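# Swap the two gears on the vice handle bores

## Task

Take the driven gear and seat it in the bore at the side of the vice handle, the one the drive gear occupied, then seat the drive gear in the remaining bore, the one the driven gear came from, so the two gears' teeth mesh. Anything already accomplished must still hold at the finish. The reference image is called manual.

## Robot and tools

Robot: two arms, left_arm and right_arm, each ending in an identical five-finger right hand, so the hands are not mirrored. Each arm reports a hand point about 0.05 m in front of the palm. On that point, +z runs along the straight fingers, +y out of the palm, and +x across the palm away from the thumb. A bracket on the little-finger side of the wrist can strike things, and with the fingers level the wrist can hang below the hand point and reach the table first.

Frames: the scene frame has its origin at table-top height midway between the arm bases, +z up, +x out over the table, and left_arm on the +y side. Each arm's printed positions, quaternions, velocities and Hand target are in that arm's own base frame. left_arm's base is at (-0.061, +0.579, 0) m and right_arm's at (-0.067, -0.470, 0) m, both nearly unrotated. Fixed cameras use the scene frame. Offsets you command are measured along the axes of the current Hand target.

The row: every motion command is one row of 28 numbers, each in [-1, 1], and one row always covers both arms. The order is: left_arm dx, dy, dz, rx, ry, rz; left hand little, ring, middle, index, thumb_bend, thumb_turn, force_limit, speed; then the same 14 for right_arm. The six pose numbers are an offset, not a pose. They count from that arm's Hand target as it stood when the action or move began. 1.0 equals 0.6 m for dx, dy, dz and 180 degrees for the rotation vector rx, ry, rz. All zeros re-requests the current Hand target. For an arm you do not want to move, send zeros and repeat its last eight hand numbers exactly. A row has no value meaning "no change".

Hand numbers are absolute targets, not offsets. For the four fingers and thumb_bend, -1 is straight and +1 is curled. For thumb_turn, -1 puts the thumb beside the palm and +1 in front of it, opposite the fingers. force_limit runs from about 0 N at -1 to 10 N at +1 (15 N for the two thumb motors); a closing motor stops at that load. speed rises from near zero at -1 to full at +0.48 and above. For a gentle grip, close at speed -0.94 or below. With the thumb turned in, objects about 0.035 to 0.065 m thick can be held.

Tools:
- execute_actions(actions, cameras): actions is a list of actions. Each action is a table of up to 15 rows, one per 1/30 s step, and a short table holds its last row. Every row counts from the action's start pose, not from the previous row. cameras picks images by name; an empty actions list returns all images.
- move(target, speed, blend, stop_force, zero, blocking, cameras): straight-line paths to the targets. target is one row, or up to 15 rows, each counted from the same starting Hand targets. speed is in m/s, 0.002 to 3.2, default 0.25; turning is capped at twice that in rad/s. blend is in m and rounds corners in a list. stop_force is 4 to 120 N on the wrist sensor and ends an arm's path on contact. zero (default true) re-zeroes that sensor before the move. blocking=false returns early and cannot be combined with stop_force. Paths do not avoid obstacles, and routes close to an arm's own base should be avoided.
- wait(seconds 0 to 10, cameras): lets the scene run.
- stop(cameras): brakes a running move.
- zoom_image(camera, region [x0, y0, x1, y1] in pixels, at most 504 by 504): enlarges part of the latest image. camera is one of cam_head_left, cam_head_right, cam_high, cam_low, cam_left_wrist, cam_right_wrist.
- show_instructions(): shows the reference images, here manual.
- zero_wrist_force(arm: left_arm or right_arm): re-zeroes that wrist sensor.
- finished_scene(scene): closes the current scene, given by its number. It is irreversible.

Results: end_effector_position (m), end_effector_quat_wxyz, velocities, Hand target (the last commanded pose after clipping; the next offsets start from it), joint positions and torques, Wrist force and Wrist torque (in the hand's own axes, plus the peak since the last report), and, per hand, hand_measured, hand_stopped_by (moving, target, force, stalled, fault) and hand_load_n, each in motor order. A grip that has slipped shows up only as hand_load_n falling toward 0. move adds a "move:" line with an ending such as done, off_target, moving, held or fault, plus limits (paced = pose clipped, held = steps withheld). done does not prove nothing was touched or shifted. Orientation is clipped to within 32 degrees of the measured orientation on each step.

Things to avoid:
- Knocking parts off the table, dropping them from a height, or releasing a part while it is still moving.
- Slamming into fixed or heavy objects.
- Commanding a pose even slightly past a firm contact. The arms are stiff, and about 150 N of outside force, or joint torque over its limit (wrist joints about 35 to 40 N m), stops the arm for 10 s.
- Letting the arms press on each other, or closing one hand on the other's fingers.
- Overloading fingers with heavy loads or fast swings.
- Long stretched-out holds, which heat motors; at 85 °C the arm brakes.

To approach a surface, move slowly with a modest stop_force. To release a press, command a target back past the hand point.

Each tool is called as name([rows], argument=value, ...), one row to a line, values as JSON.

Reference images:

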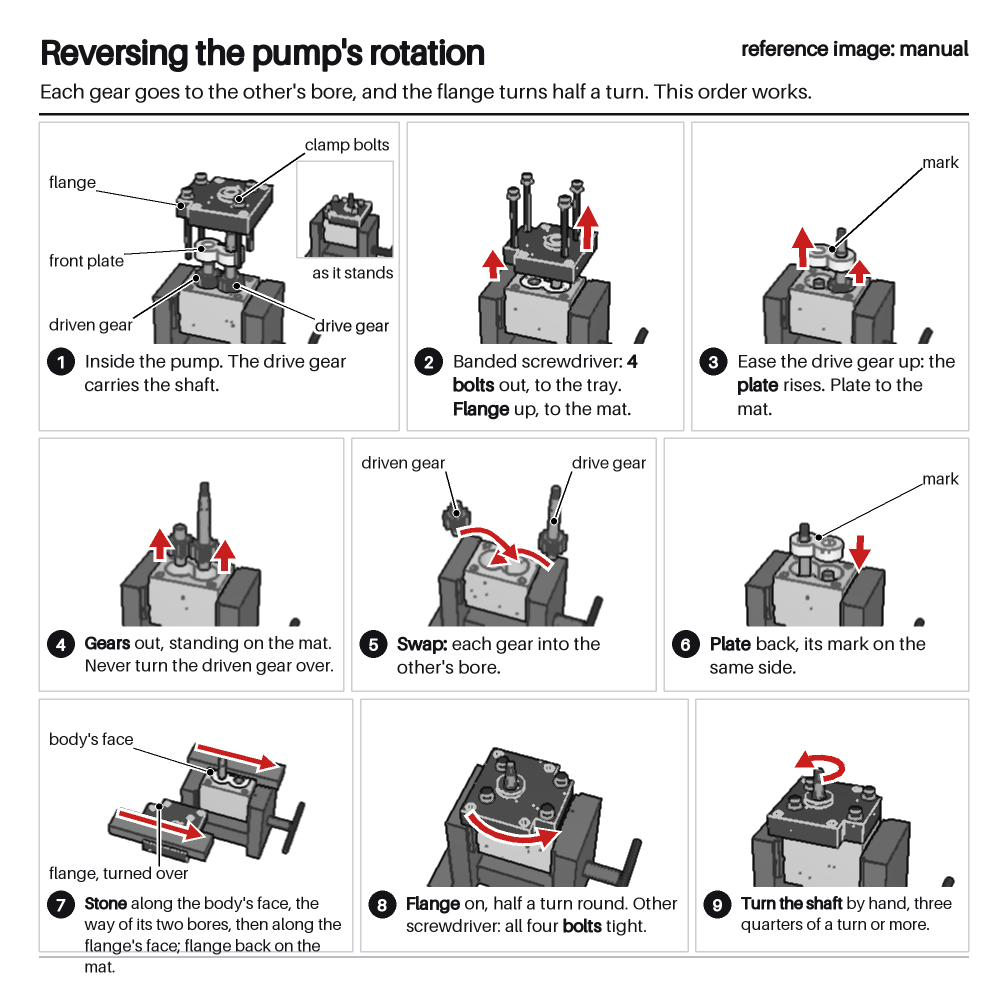

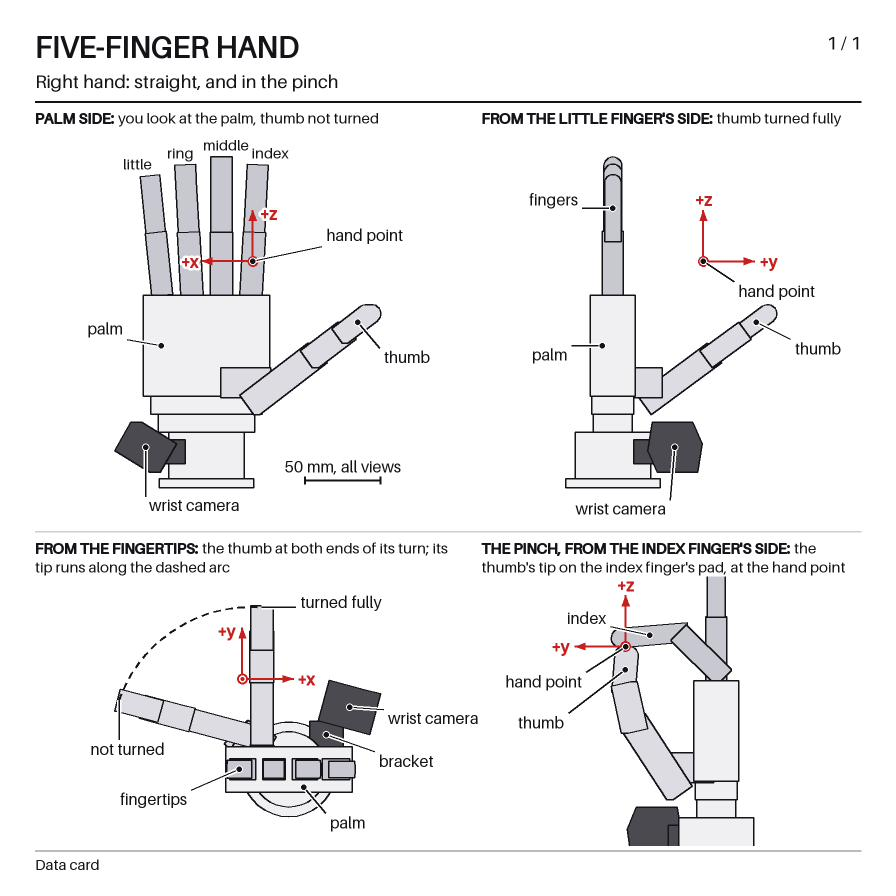

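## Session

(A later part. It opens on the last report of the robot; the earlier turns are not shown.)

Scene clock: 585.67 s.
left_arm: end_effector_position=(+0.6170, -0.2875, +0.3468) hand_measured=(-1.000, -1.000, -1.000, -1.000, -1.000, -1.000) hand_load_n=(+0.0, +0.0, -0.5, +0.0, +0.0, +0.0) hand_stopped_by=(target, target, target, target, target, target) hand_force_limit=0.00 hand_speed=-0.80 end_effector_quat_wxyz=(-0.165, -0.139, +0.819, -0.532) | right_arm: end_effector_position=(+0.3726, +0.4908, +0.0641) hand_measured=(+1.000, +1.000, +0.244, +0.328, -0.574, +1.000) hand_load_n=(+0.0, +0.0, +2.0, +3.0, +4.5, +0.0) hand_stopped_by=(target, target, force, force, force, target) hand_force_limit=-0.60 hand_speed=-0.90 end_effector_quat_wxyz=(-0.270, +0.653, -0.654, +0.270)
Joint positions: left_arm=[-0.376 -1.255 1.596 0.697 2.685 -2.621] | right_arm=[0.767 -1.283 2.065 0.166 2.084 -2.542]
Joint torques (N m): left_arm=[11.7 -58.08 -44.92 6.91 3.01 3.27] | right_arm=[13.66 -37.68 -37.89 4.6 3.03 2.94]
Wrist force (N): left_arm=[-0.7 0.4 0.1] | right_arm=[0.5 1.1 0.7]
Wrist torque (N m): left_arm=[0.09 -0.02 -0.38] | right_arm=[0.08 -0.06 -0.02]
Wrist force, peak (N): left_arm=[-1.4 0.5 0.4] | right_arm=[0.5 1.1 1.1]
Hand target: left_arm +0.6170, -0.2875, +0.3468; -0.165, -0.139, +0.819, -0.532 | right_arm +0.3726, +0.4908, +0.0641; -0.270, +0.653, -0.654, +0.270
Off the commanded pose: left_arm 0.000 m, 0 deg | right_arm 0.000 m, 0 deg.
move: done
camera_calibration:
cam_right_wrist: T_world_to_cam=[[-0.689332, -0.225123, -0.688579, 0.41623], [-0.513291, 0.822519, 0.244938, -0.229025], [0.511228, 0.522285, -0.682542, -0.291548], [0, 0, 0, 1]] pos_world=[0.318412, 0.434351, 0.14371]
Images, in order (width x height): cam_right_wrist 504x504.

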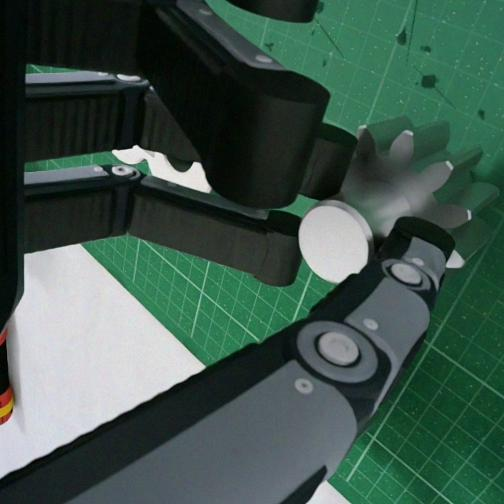

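move(target=[0,0,0,0,0,0,-1,-1,-1,-1,-1,-1,0,-0.8,0,0,0,0,0,0,1,1,0.42,0.48,-0.4,1,0.2,-0.94], cameras=["cam_right_wrist"])

move(target=[0,0,0,0,0,0,-1,-1,-1,-1,-1,-1,0,-0.8,0,-0.0177,-0.0177,0,0,0,1,1,0.42,0.48,-0.4,1,0.2,-0.94], speed=0.03, cameras=["cam_right_wrist"])

zoom_image(camera="cam_right_wrist", region=[220, 100, 480, 360])

Scene clock: 597.70 s.
left_arm: end_effector_position=(+0.6170, -0.2875, +0.3468) hand_measured=(-1.000, -1.000, -1.000, -1.000, -1.000, -1.000) hand_load_n=(+0.0, +0.0, +0.0, +0.0, +0.0, +0.0) hand_stopped_by=(target, target, target, target, target, target) hand_force_limit=0.00 hand_speed=-0.80 end_effector_quat_wxyz=(-0.165, -0.139, +0.819, -0.532) | right_arm: end_effector_position=(+0.3726, +0.4908, +0.0641) hand_measured=(+1.000, +1.000, +0.270, +0.372, -0.572, +1.000) hand_load_n=(+0.0, +0.0, +5.0, +6.0, +12.0, +0.0) hand_stopped_by=(target, target, force, force, force, target) hand_force_limit=0.20 hand_speed=-0.94 end_effector_quat_wxyz=(-0.270, +0.653, -0.654, +0.270)
Joint positions: left_arm=[-0.376 -1.255 1.596 0.697 2.685 -2.621] | right_arm=[0.767 -1.283 2.065 0.166 2.084 -2.542]
Joint torques (N m): left_arm=[9.79 -56.74 -45.72 7.01 3.39 3.01] | right_arm=[13.75 -42.97 -38.07 2.8 2.71 2.79]
Wrist force (N): left_arm=[-1.1 0.7 0.5] | right_arm=[0.4 2.1 1.9]
Wrist torque (N m): left_arm=[0.11 0.02 -0.39] | right_arm=[0.08 -0.10 0.00]
Wrist force, peak (N): left_arm=[-1.7 0.2 0.5] | right_arm=[0.3 2.2 2.1]
Hand target: left_arm +0.6170, -0.2875, +0.3468; -0.165, -0.139, +0.819, -0.532 | right_arm +0.3726, +0.4908, +0.0641; -0.270, +0.653, -0.654, +0.270
Off the commanded pose: left_arm 0.000 m, 0 deg | right_arm 0.000 m, 0 deg.
move: done
camera_calibration:
cam_right_wrist: T_world_to_cam=[[-0.689332, -0.225123, -0.688579, 0.41623], [-0.513291, 0.822519, 0.244938, -0.229025], [0.511228, 0.522285, -0.682542, -0.291548], [0, 0, 0, 1]] pos_world=[0.318412, 0.434351, 0.14371]
Images, in order (width x height): cam_right_wrist 504x504.

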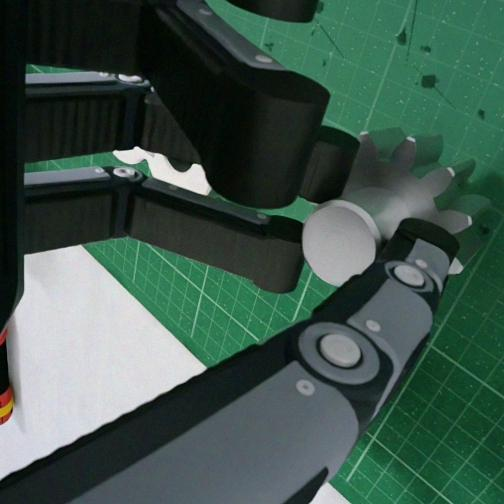

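Scene clock: 598.53 s.
left_arm: end_effector_position=(+0.6170, -0.2875, +0.3468) hand_measured=(-1.000, -1.000, -1.000, -1.000, -1.000, -1.000) hand_load_n=(+0.0, +0.0, +0.0, +0.0, +0.0, +0.0) hand_stopped_by=(target, target, target, target, target, target) hand_force_limit=0.00 hand_speed=-0.80 end_effector_quat_wxyz=(-0.165, -0.139, +0.819, -0.532) | right_arm: end_effector_position=(+0.3726, +0.4908, +0.0790) hand_measured=(+1.000, +1.000, +0.270, +0.372, -0.572, +1.000) hand_load_n=(+0.0, +0.0, +4.5, +6.0, +11.5, +0.0) hand_stopped_by=(target, target, force, force, force, target) hand_force_limit=0.20 hand_speed=-0.94 end_effector_quat_wxyz=(-0.270, +0.653, -0.654, +0.270)
Joint positions: left_arm=[-0.376 -1.255 1.596 0.697 2.685 -2.621] | right_arm=[0.767 -1.302 2.055 0.194 2.084 -2.542]
Joint torques (N m): left_arm=[10.38 -57.12 -45.32 6.97 3.34 3.26] | right_arm=[4.06 -57.87 -40.27 4.21 1.37 -0.02]
Wrist force (N): left_arm=[-1.2 0.4 -0.4] | right_arm=[0.2 2.3 2.1]
Wrist torque (N m): left_arm=[0.13 0.07 -0.41] | right_arm=[0.09 -0.08 -0.03]
Wrist force, peak (N): left_arm=[-1.7 0.6 0.0] | right_arm=[0.0 2.7 2.5]
Hand target: left_arm +0.6170, -0.2875, +0.3468; -0.165, -0.139, +0.819, -0.532 | right_arm +0.3726, +0.4908, +0.0791; -0.270, +0.653, -0.654, +0.270
Off the commanded pose: left_arm 0.000 m, 0 deg | right_arm 0.000 m, 0 deg.
move: done
camera_calibration:
cam_right_wrist: T_world_to_cam=[[-0.689298, -0.225087, -0.688625, 0.42654], [-0.513303, 0.822506, 0.244957, -0.232692], [0.511262, 0.522321, -0.68249, -0.281345], [0, 0, 0, 1]] pos_world=[0.318412, 0.434352, 0.158711]
Images, in order (width x height): cam_right_wrist 504x504.

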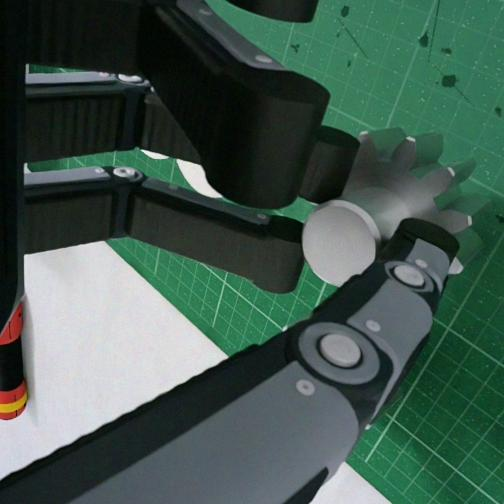

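Scaled by 1.938.

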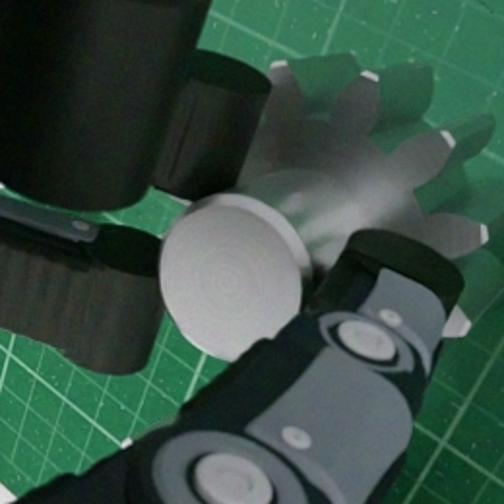

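move([
  [0,0,0,0,0,0,-1,-1,-1,-1,-1,-1,0,-0.8,0,-0.2239,-0.2239,0,0,0,1,1,0.42,0.48,-0.4,1,0.2,-0.94],
  [0,0,0,0,0,0,-1,-1,-1,-1,-1,-1,0,-0.8,-0.05,-0.6364,0.1886,0,0,0,1,1,0.42,0.48,-0.4,1,0.2,-0.94],
], speed=0.15, blend=[0.04,0], cameras=["all"])

zoom_image(camera="cam_low", region=[170, 100, 350, 280])

zoom_image(camera="cam_left_wrist", region=[100, 50, 400, 350])

Scene clock: 639.83 s.
left_arm: end_effector_position=(+0.6170, -0.2875, +0.3468) hand_measured=(-1.000, -1.000, -1.000, -1.000, -1.000, -1.000) hand_load_n=(+0.0, +0.0, +0.0, +0.0, +0.0, -0.5) hand_stopped_by=(target, target, target, target, target, target) hand_force_limit=0.00 hand_speed=-0.80 end_effector_quat_wxyz=(-0.165, -0.139, +0.819, -0.532) | right_arm: end_effector_position=(+0.7227, +0.5204, +0.2689) hand_measured=(+1.000, +1.000, +0.270, +0.372, -0.572, +1.000) hand_load_n=(+0.0, +0.0, +4.5, +6.0, +12.0, +0.5) hand_stopped_by=(target, target, force, force, force, target) hand_force_limit=0.20 hand_speed=-0.94 end_effector_quat_wxyz=(-0.270, +0.653, -0.654, +0.270)
Joint positions: left_arm=[-0.376 -1.255 1.596 0.697 2.685 -2.621] | right_arm=[0.472 -1.108 1.371 0.58 1.898 -2.794]
Joint torques (N m): left_arm=[9.37 -56.46 -45.63 7 3.22 3.04] | right_arm=[-14.14 -65.15 -50.89 4.17 -1.13 -2.13]
Wrist force (N): left_arm=[-1.0 0.4 -0.2] | right_arm=[-0.4 1.8 2.3]
Wrist torque (N m): left_arm=[0.11 0.05 -0.40] | right_arm=[-0.02 -0.03 0.09]
Wrist force, peak (N): left_arm=[-1.4 1.3 0.1] | right_arm=[0.2 3.2 2.8]
Hand target: left_arm +0.6170, -0.2875, +0.3468; -0.165, -0.139, +0.819, -0.532 | right_arm +0.7227, +0.5204, +0.2689; -0.270, +0.653, -0.654, +0.270
Off the commanded pose: left_arm 0.000 m, 0 deg | right_arm 0.000 m, 0 deg.
move: done
camera_calibration:
cam_left_wrist: T_world_to_cam=[[-0.624045, 0.384608, -0.680179, 0.731366], [0.734102, 0.58679, -0.341717, -0.16428], [0.267695, -0.712569, -0.648525, -0.026986], [0, 0, 0, 1]] pos_world=[0.584228, -0.20412, 0.423821]
cam_right_wrist: T_world_to_cam=[[-0.689298, -0.225087, -0.688625, 0.805204], [-0.513303, 0.822506, 0.244957, -0.123742], [0.511262, 0.522321, -0.68249, -0.346209], [0, 0, 0, 1]] pos_world=[0.668512, 0.463852, 0.348511]

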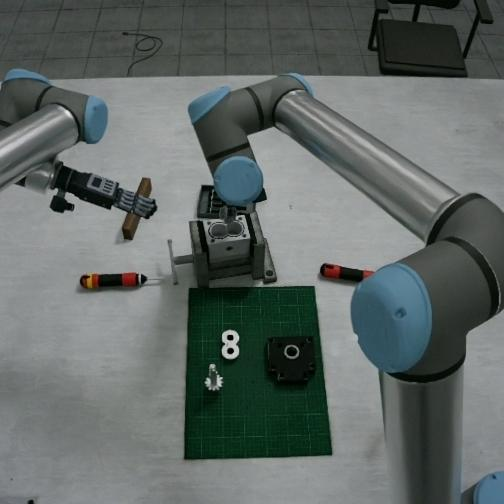

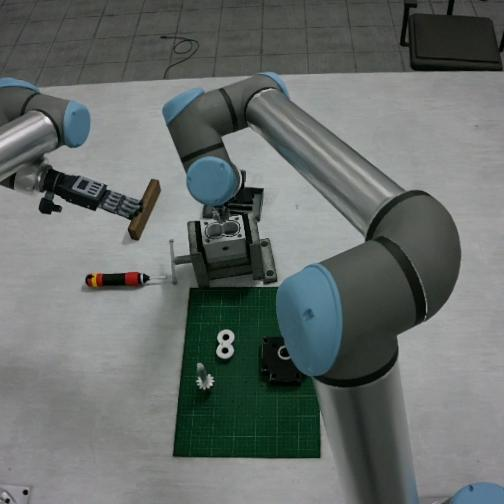

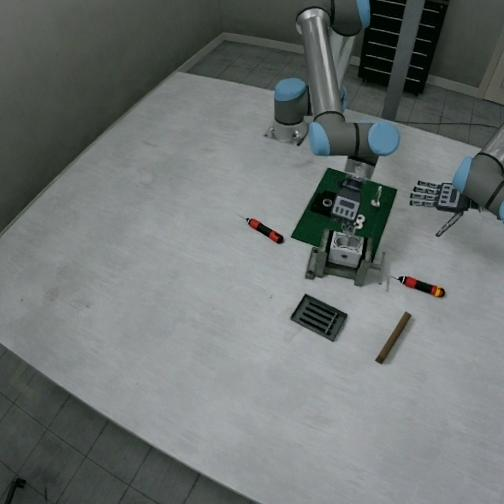

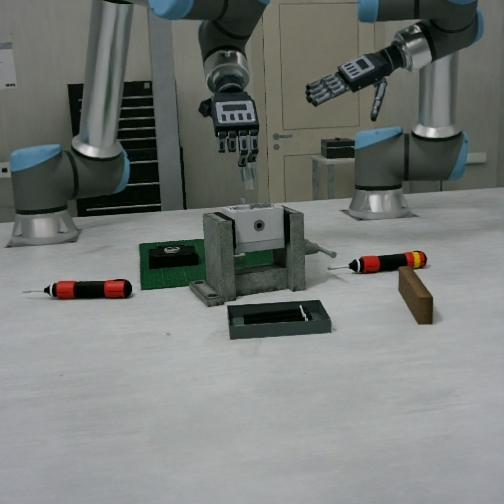

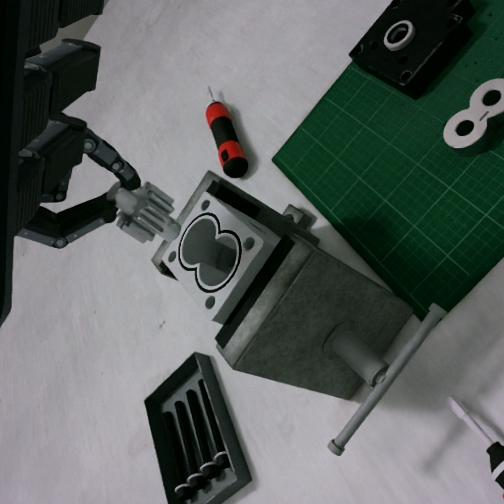

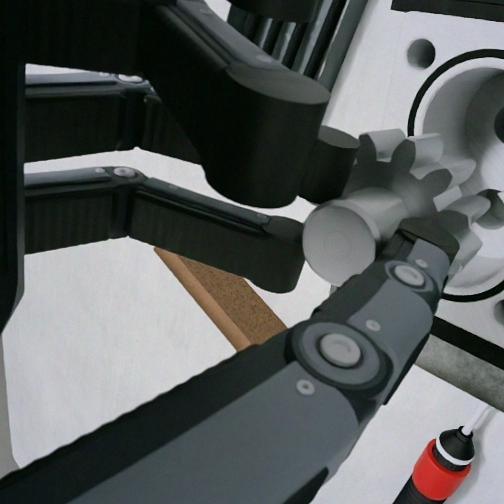

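Scaled by 2.800.

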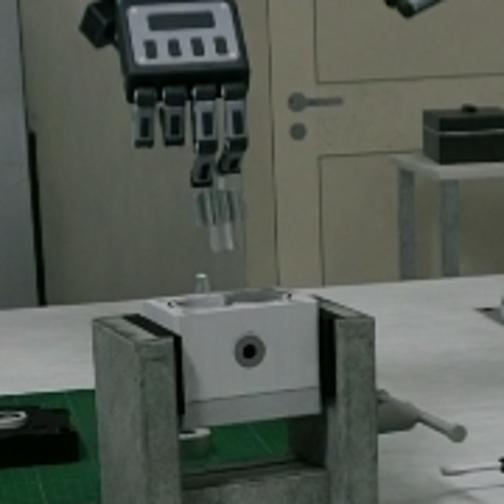

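Scaled by 1.680.

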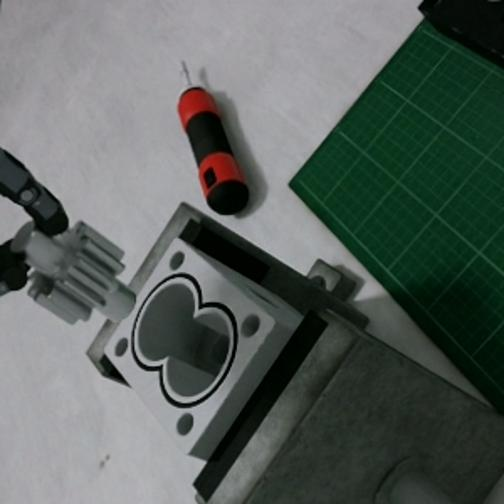

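zoom_image(camera="cam_low", region=[225, 150, 275, 200])

zoom_image(camera="cam_left_wrist", region=[90, 150, 270, 330])

zoom_image(camera="cam_right_wrist", region=[264, 0, 504, 320])

Scaled by 10.080.

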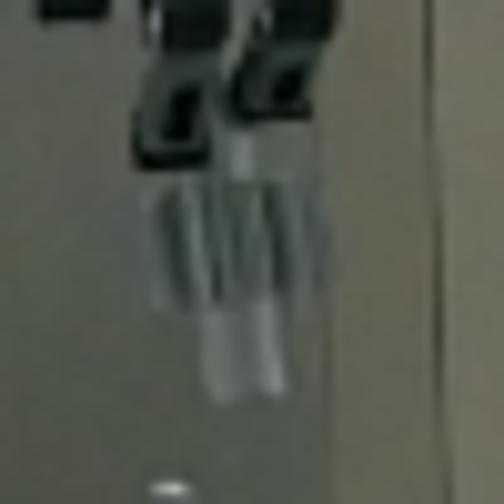

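Scaled by 2.800.

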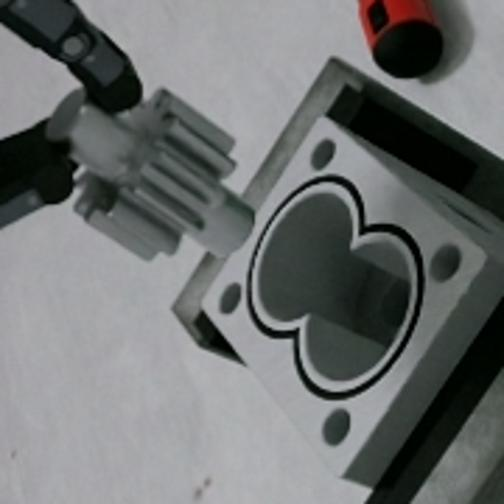

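Scaled by 1.575.

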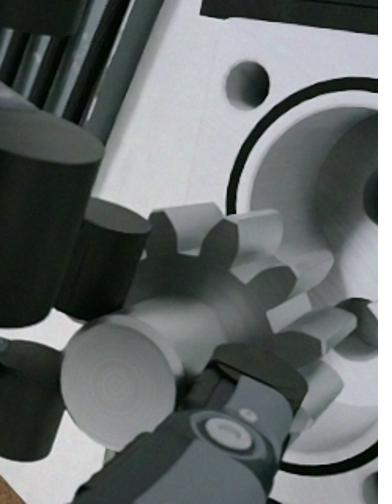

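zoom_image(camera="cam_low", region=[200, 180, 320, 300])

zoom_image(camera="cam_head_left", region=[185, 185, 275, 275])

zoom_image(camera="cam_head_right", region=[180, 185, 270, 275])

Scaled by 4.200.

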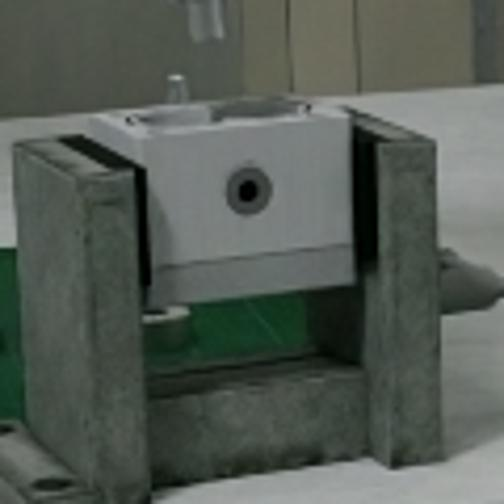

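Scaled by 5.600.

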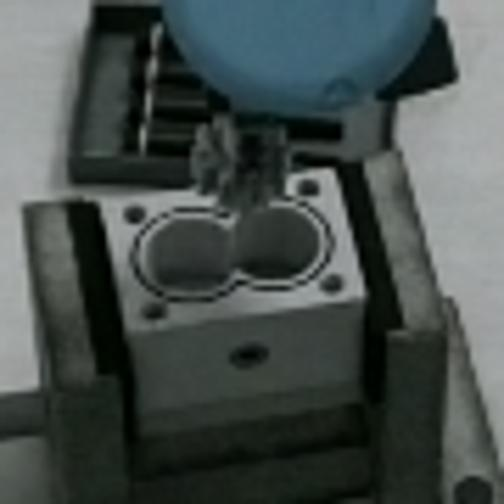

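Scaled by 5.600.

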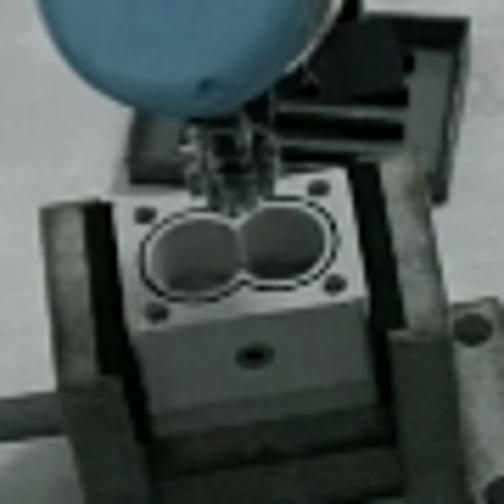

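move(target=[0,0,0,0,0,0,-1,-1,-1,-1,-1,-1,0,-0.8,-0.03,0.0177,0.0295,-0.0277,0.0059,-0.0059,1,1,0.42,0.48,-0.4,1,0.2,-0.94], speed=0.05, cameras=["all"])

zoom_image(camera="cam_left_wrist", region=[90, 150, 270, 330])

zoom_image(camera="cam_low", region=[205, 140, 305, 240])

zoom_image(camera="cam_right_wrist", region=[264, 0, 504, 320])

Scene clock: 756.40 s.
left_arm: end_effector_position=(+0.6170, -0.2875, +0.3468) hand_measured=(-1.000, -1.000, -1.000, -1.000, -1.000, -1.000) hand_load_n=(+0.0, +0.0, +0.0, +0.0, +0.0, +0.0) hand_stopped_by=(target, target, target, target, target, target) hand_force_limit=0.00 hand_speed=-0.80 end_effector_quat_wxyz=(-0.165, -0.139, +0.819, -0.532) | right_arm: end_effector_position=(+0.7277, +0.5384, +0.2489) hand_measured=(+1.000, +1.000, +0.270, +0.372, -0.572, +1.000) hand_load_n=(+0.0, +0.0, +4.5, +6.0, +12.0, +0.0) hand_stopped_by=(target, target, force, force, force, target) hand_force_limit=0.20 hand_speed=-0.94 end_effector_quat_wxyz=(-0.233, +0.668, -0.661, +0.250)
Joint positions: left_arm=[-0.376 -1.255 1.596 0.697 2.685 -2.621] | right_arm=[0.485 -1.03 1.282 0.688 1.893 -2.772]
Joint torques (N m): left_arm=[11.08 -57.01 -45.31 6.87 3.16 2.98] | right_arm=[13.99 -67.91 -50.77 3.89 -1.27 3.09]
Wrist force (N): left_arm=[-0.9 0.4 0.1] | right_arm=[-0.8 2.1 2.0]
Wrist torque (N m): left_arm=[0.10 0.01 -0.40] | right_arm=[0.11 0.04 -0.06]
Wrist force, peak (N): left_arm=[-1.6 1.1 0.7] | right_arm=[-0.7 2.2 2.3]
Hand target: left_arm +0.6170, -0.2875, +0.3468; -0.165, -0.139, +0.819, -0.532 | right_arm +0.7278, +0.5384, +0.2488; -0.233, +0.668, -0.661, +0.250
Off the commanded pose: left_arm 0.000 m, 0 deg | right_arm 0.000 m, 0 deg.
move: done
camera_calibration:
cam_left_wrist: T_world_to_cam=[[-0.624045, 0.384608, -0.680179, 0.731366], [0.734102, 0.58679, -0.341717, -0.16428], [0.267695, -0.712569, -0.648525, -0.026986], [0, 0, 0, 1]] pos_world=[0.584228, -0.20412, 0.423821]
cam_right_wrist: T_world_to_cam=[[-0.746238, -0.2423, -0.620016, 0.83258], [-0.491083, 0.82918, 0.267017, -0.156368], [0.449407, 0.503738, -0.737754, -0.30308], [0, 0, 0, 1]] pos_world=[0.680719, 0.484064, 0.334368]

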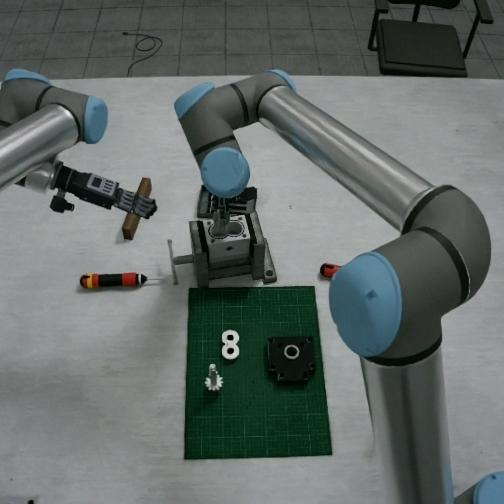

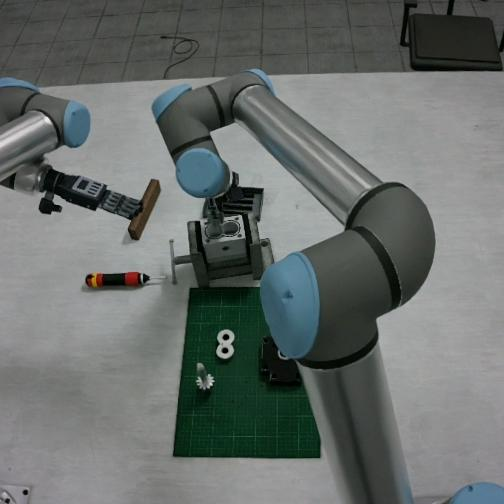

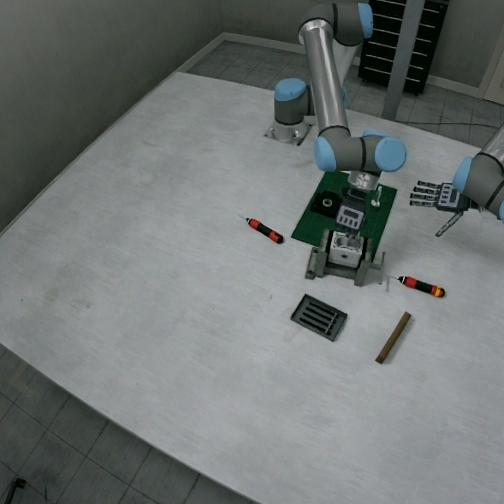

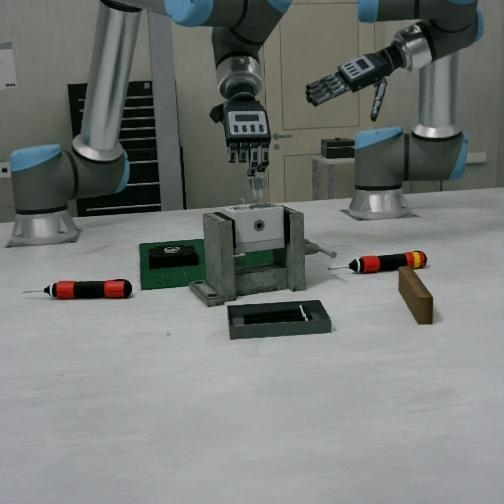

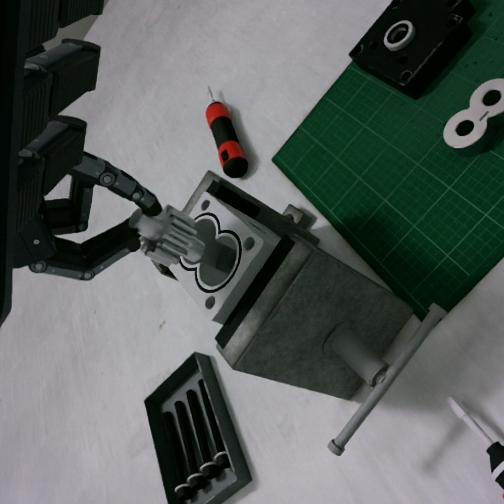

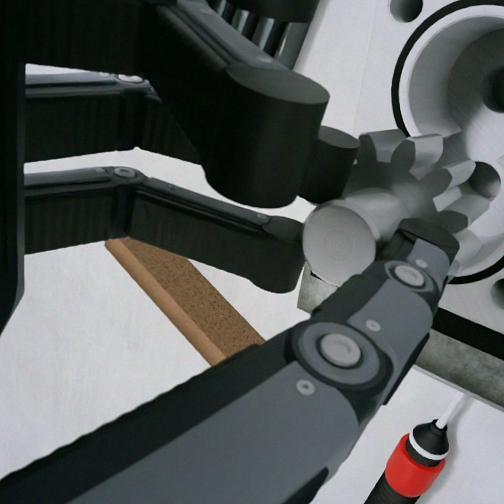

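Scaled by 2.800.

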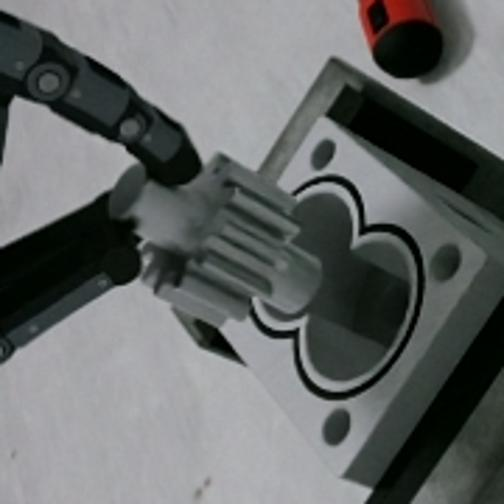

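Scaled by 5.040.

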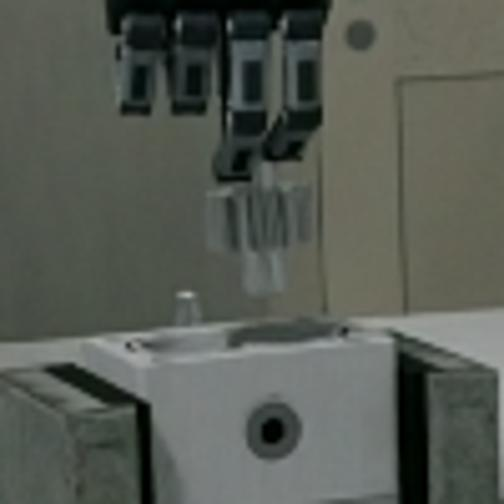

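Scaled by 1.575.

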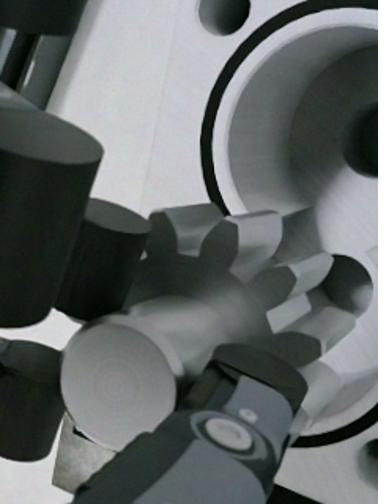

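move(target=[-0.164,-0.0827,-0.014,-0.0465,0.0917,0.0422,-1,-1,-1,-1,-1,-1,0,-0.8,0,0,0,0,0,0,1,1,0.42,0.48,-0.4,1,0.2,-0.94], speed=0.15, cameras=["all"])

zoom_image(camera="cam_left_wrist", region=[120, 120, 320, 320])

Scene clock: 781.87 s.
left_arm: end_effector_position=(+0.6706, -0.2912, +0.3476) hand_measured=(-1.000, -1.000, -1.000, -1.000, -1.000, -1.000) hand_load_n=(+0.0, +0.0, +0.0, +0.0, +0.0, +0.0) hand_stopped_by=(target, target, target, target, target, target) hand_force_limit=0.00 hand_speed=-0.80 end_effector_quat_wxyz=(-0.204, -0.077, +0.826, -0.520) | right_arm: end_effector_position=(+0.7278, +0.5384, +0.2488) hand_measured=(+1.000, +1.000, +0.270, +0.372, -0.572, +1.000) hand_load_n=(+0.0, +0.0, +4.5, +6.0, +12.0, +0.0) hand_stopped_by=(target, target, force, force, force, target) hand_force_limit=0.20 hand_speed=-0.94 end_effector_quat_wxyz=(-0.233, +0.668, -0.661, +0.250)
Joint positions: left_arm=[-0.345 -1.071 1.408 1.075 2.751 -2.209] | right_arm=[0.485 -1.03 1.282 0.688 1.893 -2.772]
Joint torques (N m): left_arm=[-17.24 -99.82 -28.54 1.1 0.24 -4.46] | right_arm=[13.45 -69.25 -51.33 4.63 -1.13 3.08]
Wrist force (N): left_arm=[-0.8 0.3 0.0] | right_arm=[-0.6 2.3 1.9]
Wrist torque (N m): left_arm=[0.08 -0.06 -0.29] | right_arm=[0.13 0.01 -0.04]
Wrist force, peak (N): left_arm=[-6.8 0.2 0.9] | right_arm=[-0.6 2.5 2.2]
Hand target: left_arm +0.6706, -0.2913, +0.3477; -0.203, -0.077, +0.826, -0.520 (not the last commanded pose) | right_arm +0.7278, +0.5384, +0.2488; -0.233, +0.668, -0.661, +0.250
Off the commanded pose: left_arm 0.057 m, 11 deg | right_arm 0.000 m, 0 deg.
move: held (left_arm; a check stopped the path); limits=held
pose unreachable (left arm): on one or more control steps of this call, first in action 0 (counted from 0), this arm could not follow its commanded pose, so it was not sent that pose on those steps. It may still have moved: this result reports where it is.
cause: moving toward the commanded pose would bring two parts of the arm too close to each other (joints 4 (wrist 1) to 6 (wrist 3) lie between them).
camera_calibration:
cam_left_wrist: T_world_to_cam=[[-0.559016, 0.469564, -0.683382, 0.749135], [0.813488, 0.470068, -0.342453, -0.288185], [0.160432, -0.747359, -0.64476, 0.0170015], [0, 0, 0, 1]] pos_world=[0.650486, -0.203594, 0.424217]
cam_right_wrist: T_world_to_cam=[[-0.746339, -0.242226, -0.619923, 0.832657], [-0.491003, 0.829189, 0.267136, -0.156418], [0.449326, 0.503758, -0.73779, -0.303068], [0, 0, 0, 1]] pos_world=[0.680819, 0.484064, 0.334367]

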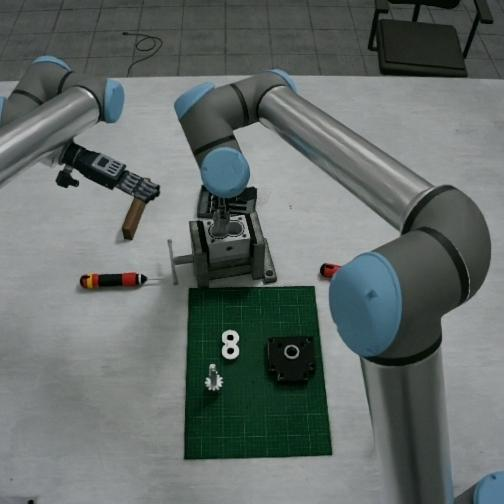

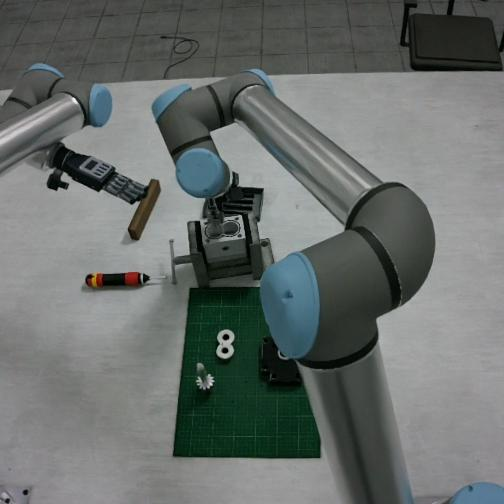

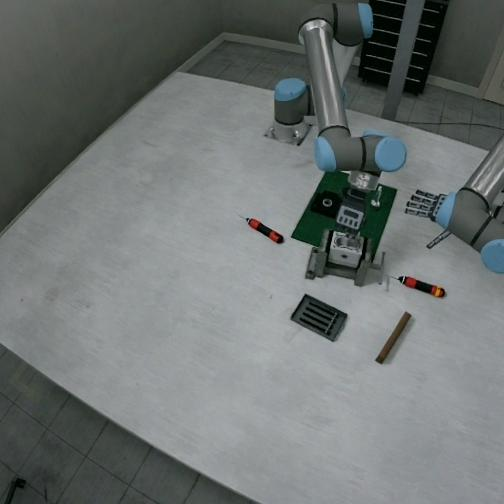

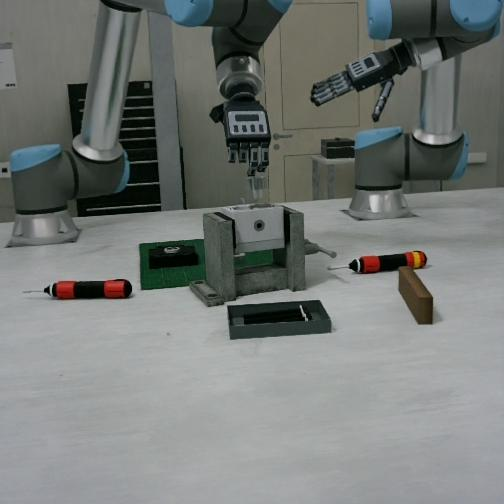

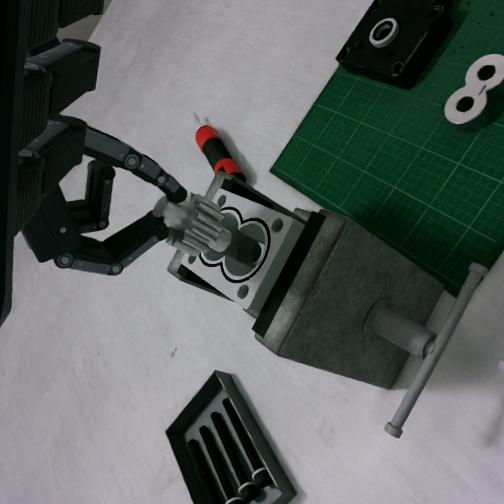

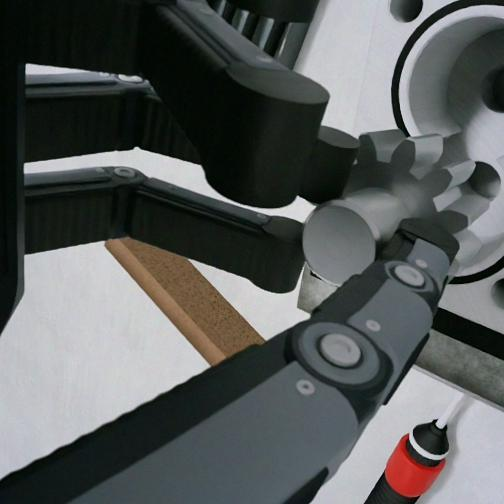

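Scaled by 2.520.

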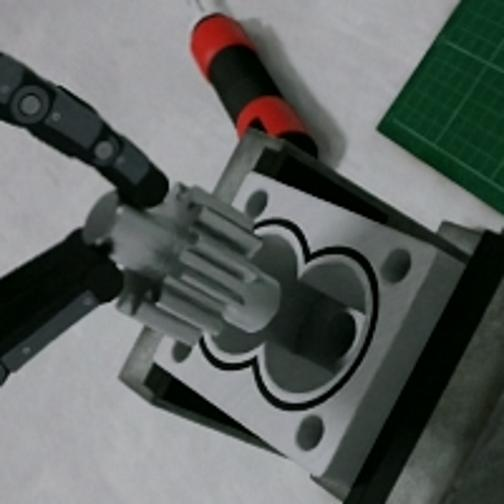

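zoom_image(camera="cam_left_wrist", region=[150, 185, 250, 285])

zoom_image(camera="cam_left_wrist", region=[200, 200, 290, 290])

Scaled by 5.040.

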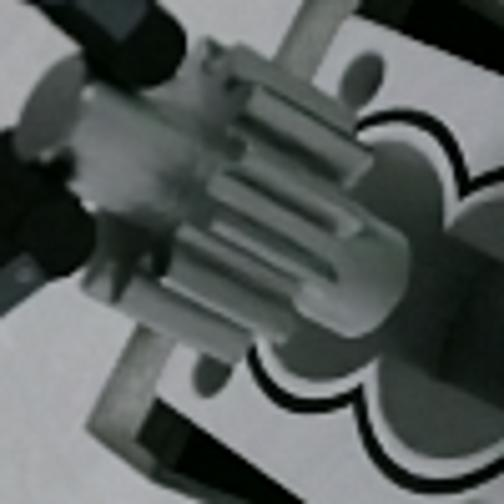

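Scaled by 5.600.

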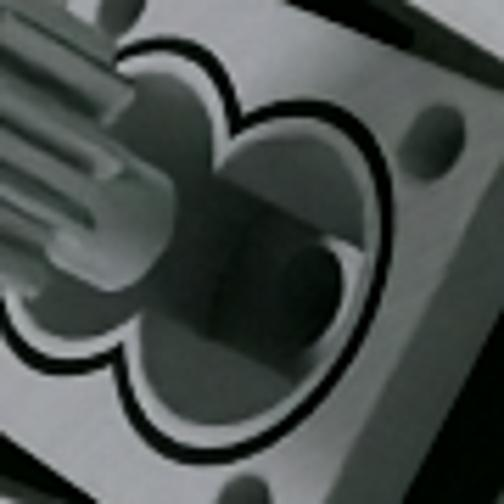

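zoom_image(camera="cam_low", region=[222, 175, 292, 215])

Scaled by 7.200.

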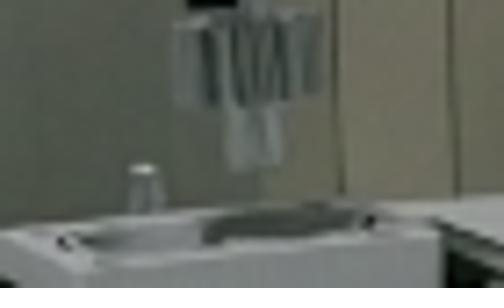

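move(target=[0,0,0,0,0,0,-1,-1,-1,-1,-1,-1,0,-0.8,-0.0133,0.009,0.005,-0.0169,0.0034,-0.0034,1,1,0.42,0.48,-0.4,1,0.2,-0.94], speed=0.03, cameras=["cam_left_wrist","cam_low","cam_right_wrist"])

zoom_image(camera="cam_left_wrist", region=[150, 190, 270, 310])

zoom_image(camera="cam_low", region=[222, 170, 292, 220])

zoom_image(camera="cam_right_wrist", region=[264, 0, 504, 320])

Scene clock: 863.23 s.
left_arm: end_effector_position=(+0.6706, -0.2913, +0.3477) hand_measured=(-1.000, -1.000, -1.000, -1.000, -1.000, -1.000) hand_load_n=(+0.0, -0.5, +0.0, +0.5, +0.0, +0.0) hand_stopped_by=(target, target, target, target, target, target) hand_force_limit=0.00 hand_speed=-0.80 end_effector_quat_wxyz=(-0.203, -0.077, +0.826, -0.520) | right_arm: end_effector_position=(+0.7255, +0.5462, +0.2429) hand_measured=(+1.000, +1.000, +0.270, +0.372, -0.572, +1.000) hand_load_n=(+0.0, +0.0, +4.5, +6.0, +12.0, +0.0) hand_stopped_by=(target, target, force, force, force, target) hand_force_limit=0.20 hand_speed=-0.94 end_effector_quat_wxyz=(-0.211, +0.676, -0.665, +0.237)
Joint positions: left_arm=[-0.345 -1.071 1.408 1.075 2.751 -2.209] | right_arm=[0.491 -0.994 1.234 0.758 1.887 -2.76]
Joint torques (N m): left_arm=[-16.41 -100.99 -28.28 0.73 -0.06 -4.08] | right_arm=[13.6 -69.94 -49.82 4.66 -1.21 3.14]
Wrist force (N): left_arm=[-1.0 0.5 0.4] | right_arm=[-0.8 2.0 2.4]
Wrist torque (N m): left_arm=[0.09 -0.05 -0.29] | right_arm=[0.05 0.03 -0.06]
Wrist force, peak (N): left_arm=[-1.7 0.0 0.2] | right_arm=[-0.7 2.2 2.4]
Hand target: left_arm +0.6706, -0.2913, +0.3477; -0.203, -0.077, +0.826, -0.520 | right_arm +0.7255, +0.5462, +0.2429; -0.210, +0.676, -0.665, +0.237
Off the commanded pose: left_arm 0.000 m, 0 deg | right_arm 0.000 m, 0 deg.
move: done
camera_calibration:
cam_left_wrist: T_world_to_cam=[[-0.559007, 0.469522, -0.683418, 0.749136], [0.813475, 0.470128, -0.3424, -0.288187], [0.16053, -0.747347, -0.644749, 0.0169364], [0, 0, 0, 1]] pos_world=[0.650486, -0.203594, 0.424218]
cam_right_wrist: T_world_to_cam=[[-0.778043, -0.251199, -0.575802, 0.846395], [-0.476486, 0.833299, 0.28031, -0.178387], [0.409402, 0.492454, -0.768036, -0.267936], [0, 0, 0, 1]] pos_world=[0.683227, 0.493209, 0.331575]
Images, in order (width x height): cam_low 504x504, cam_left_wrist 504x504, cam_right_wrist 504x504.

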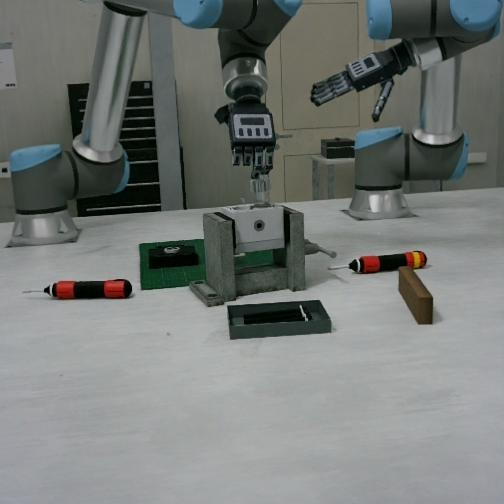

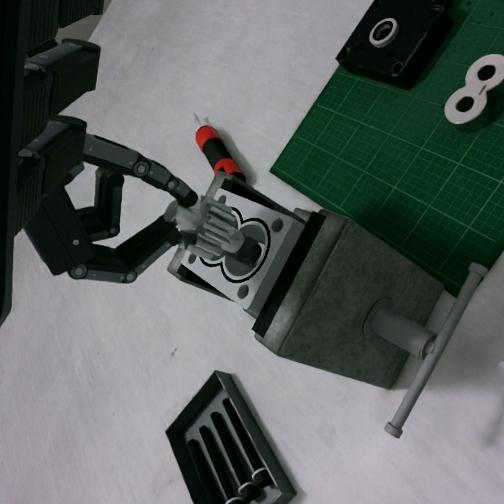

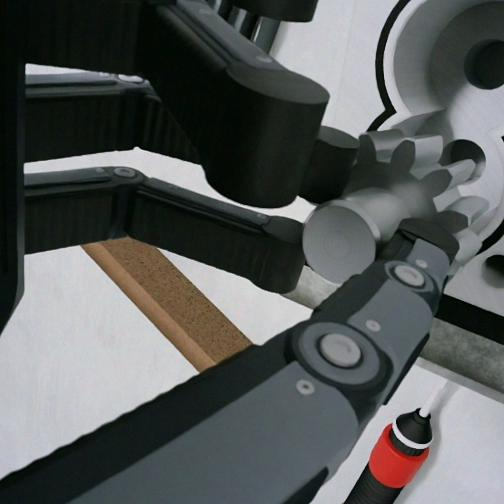

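Scaled by 4.200.

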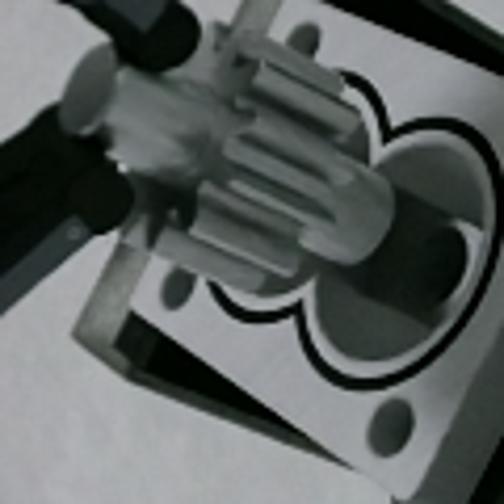

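Scaled by 7.200.

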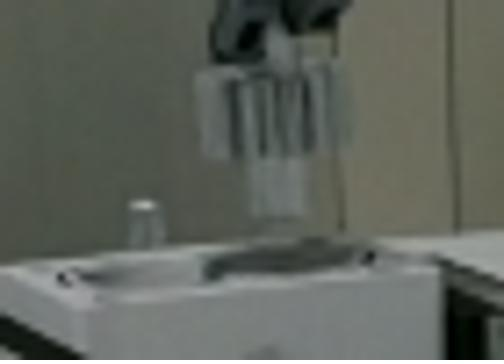

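Scaled by 1.575.

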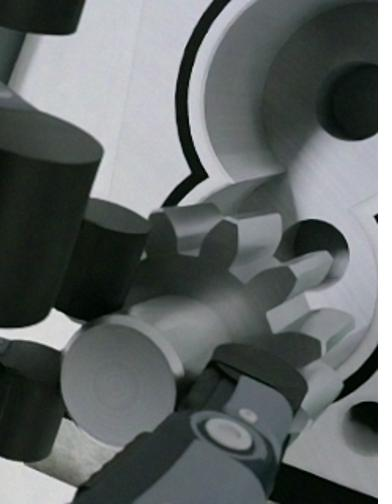

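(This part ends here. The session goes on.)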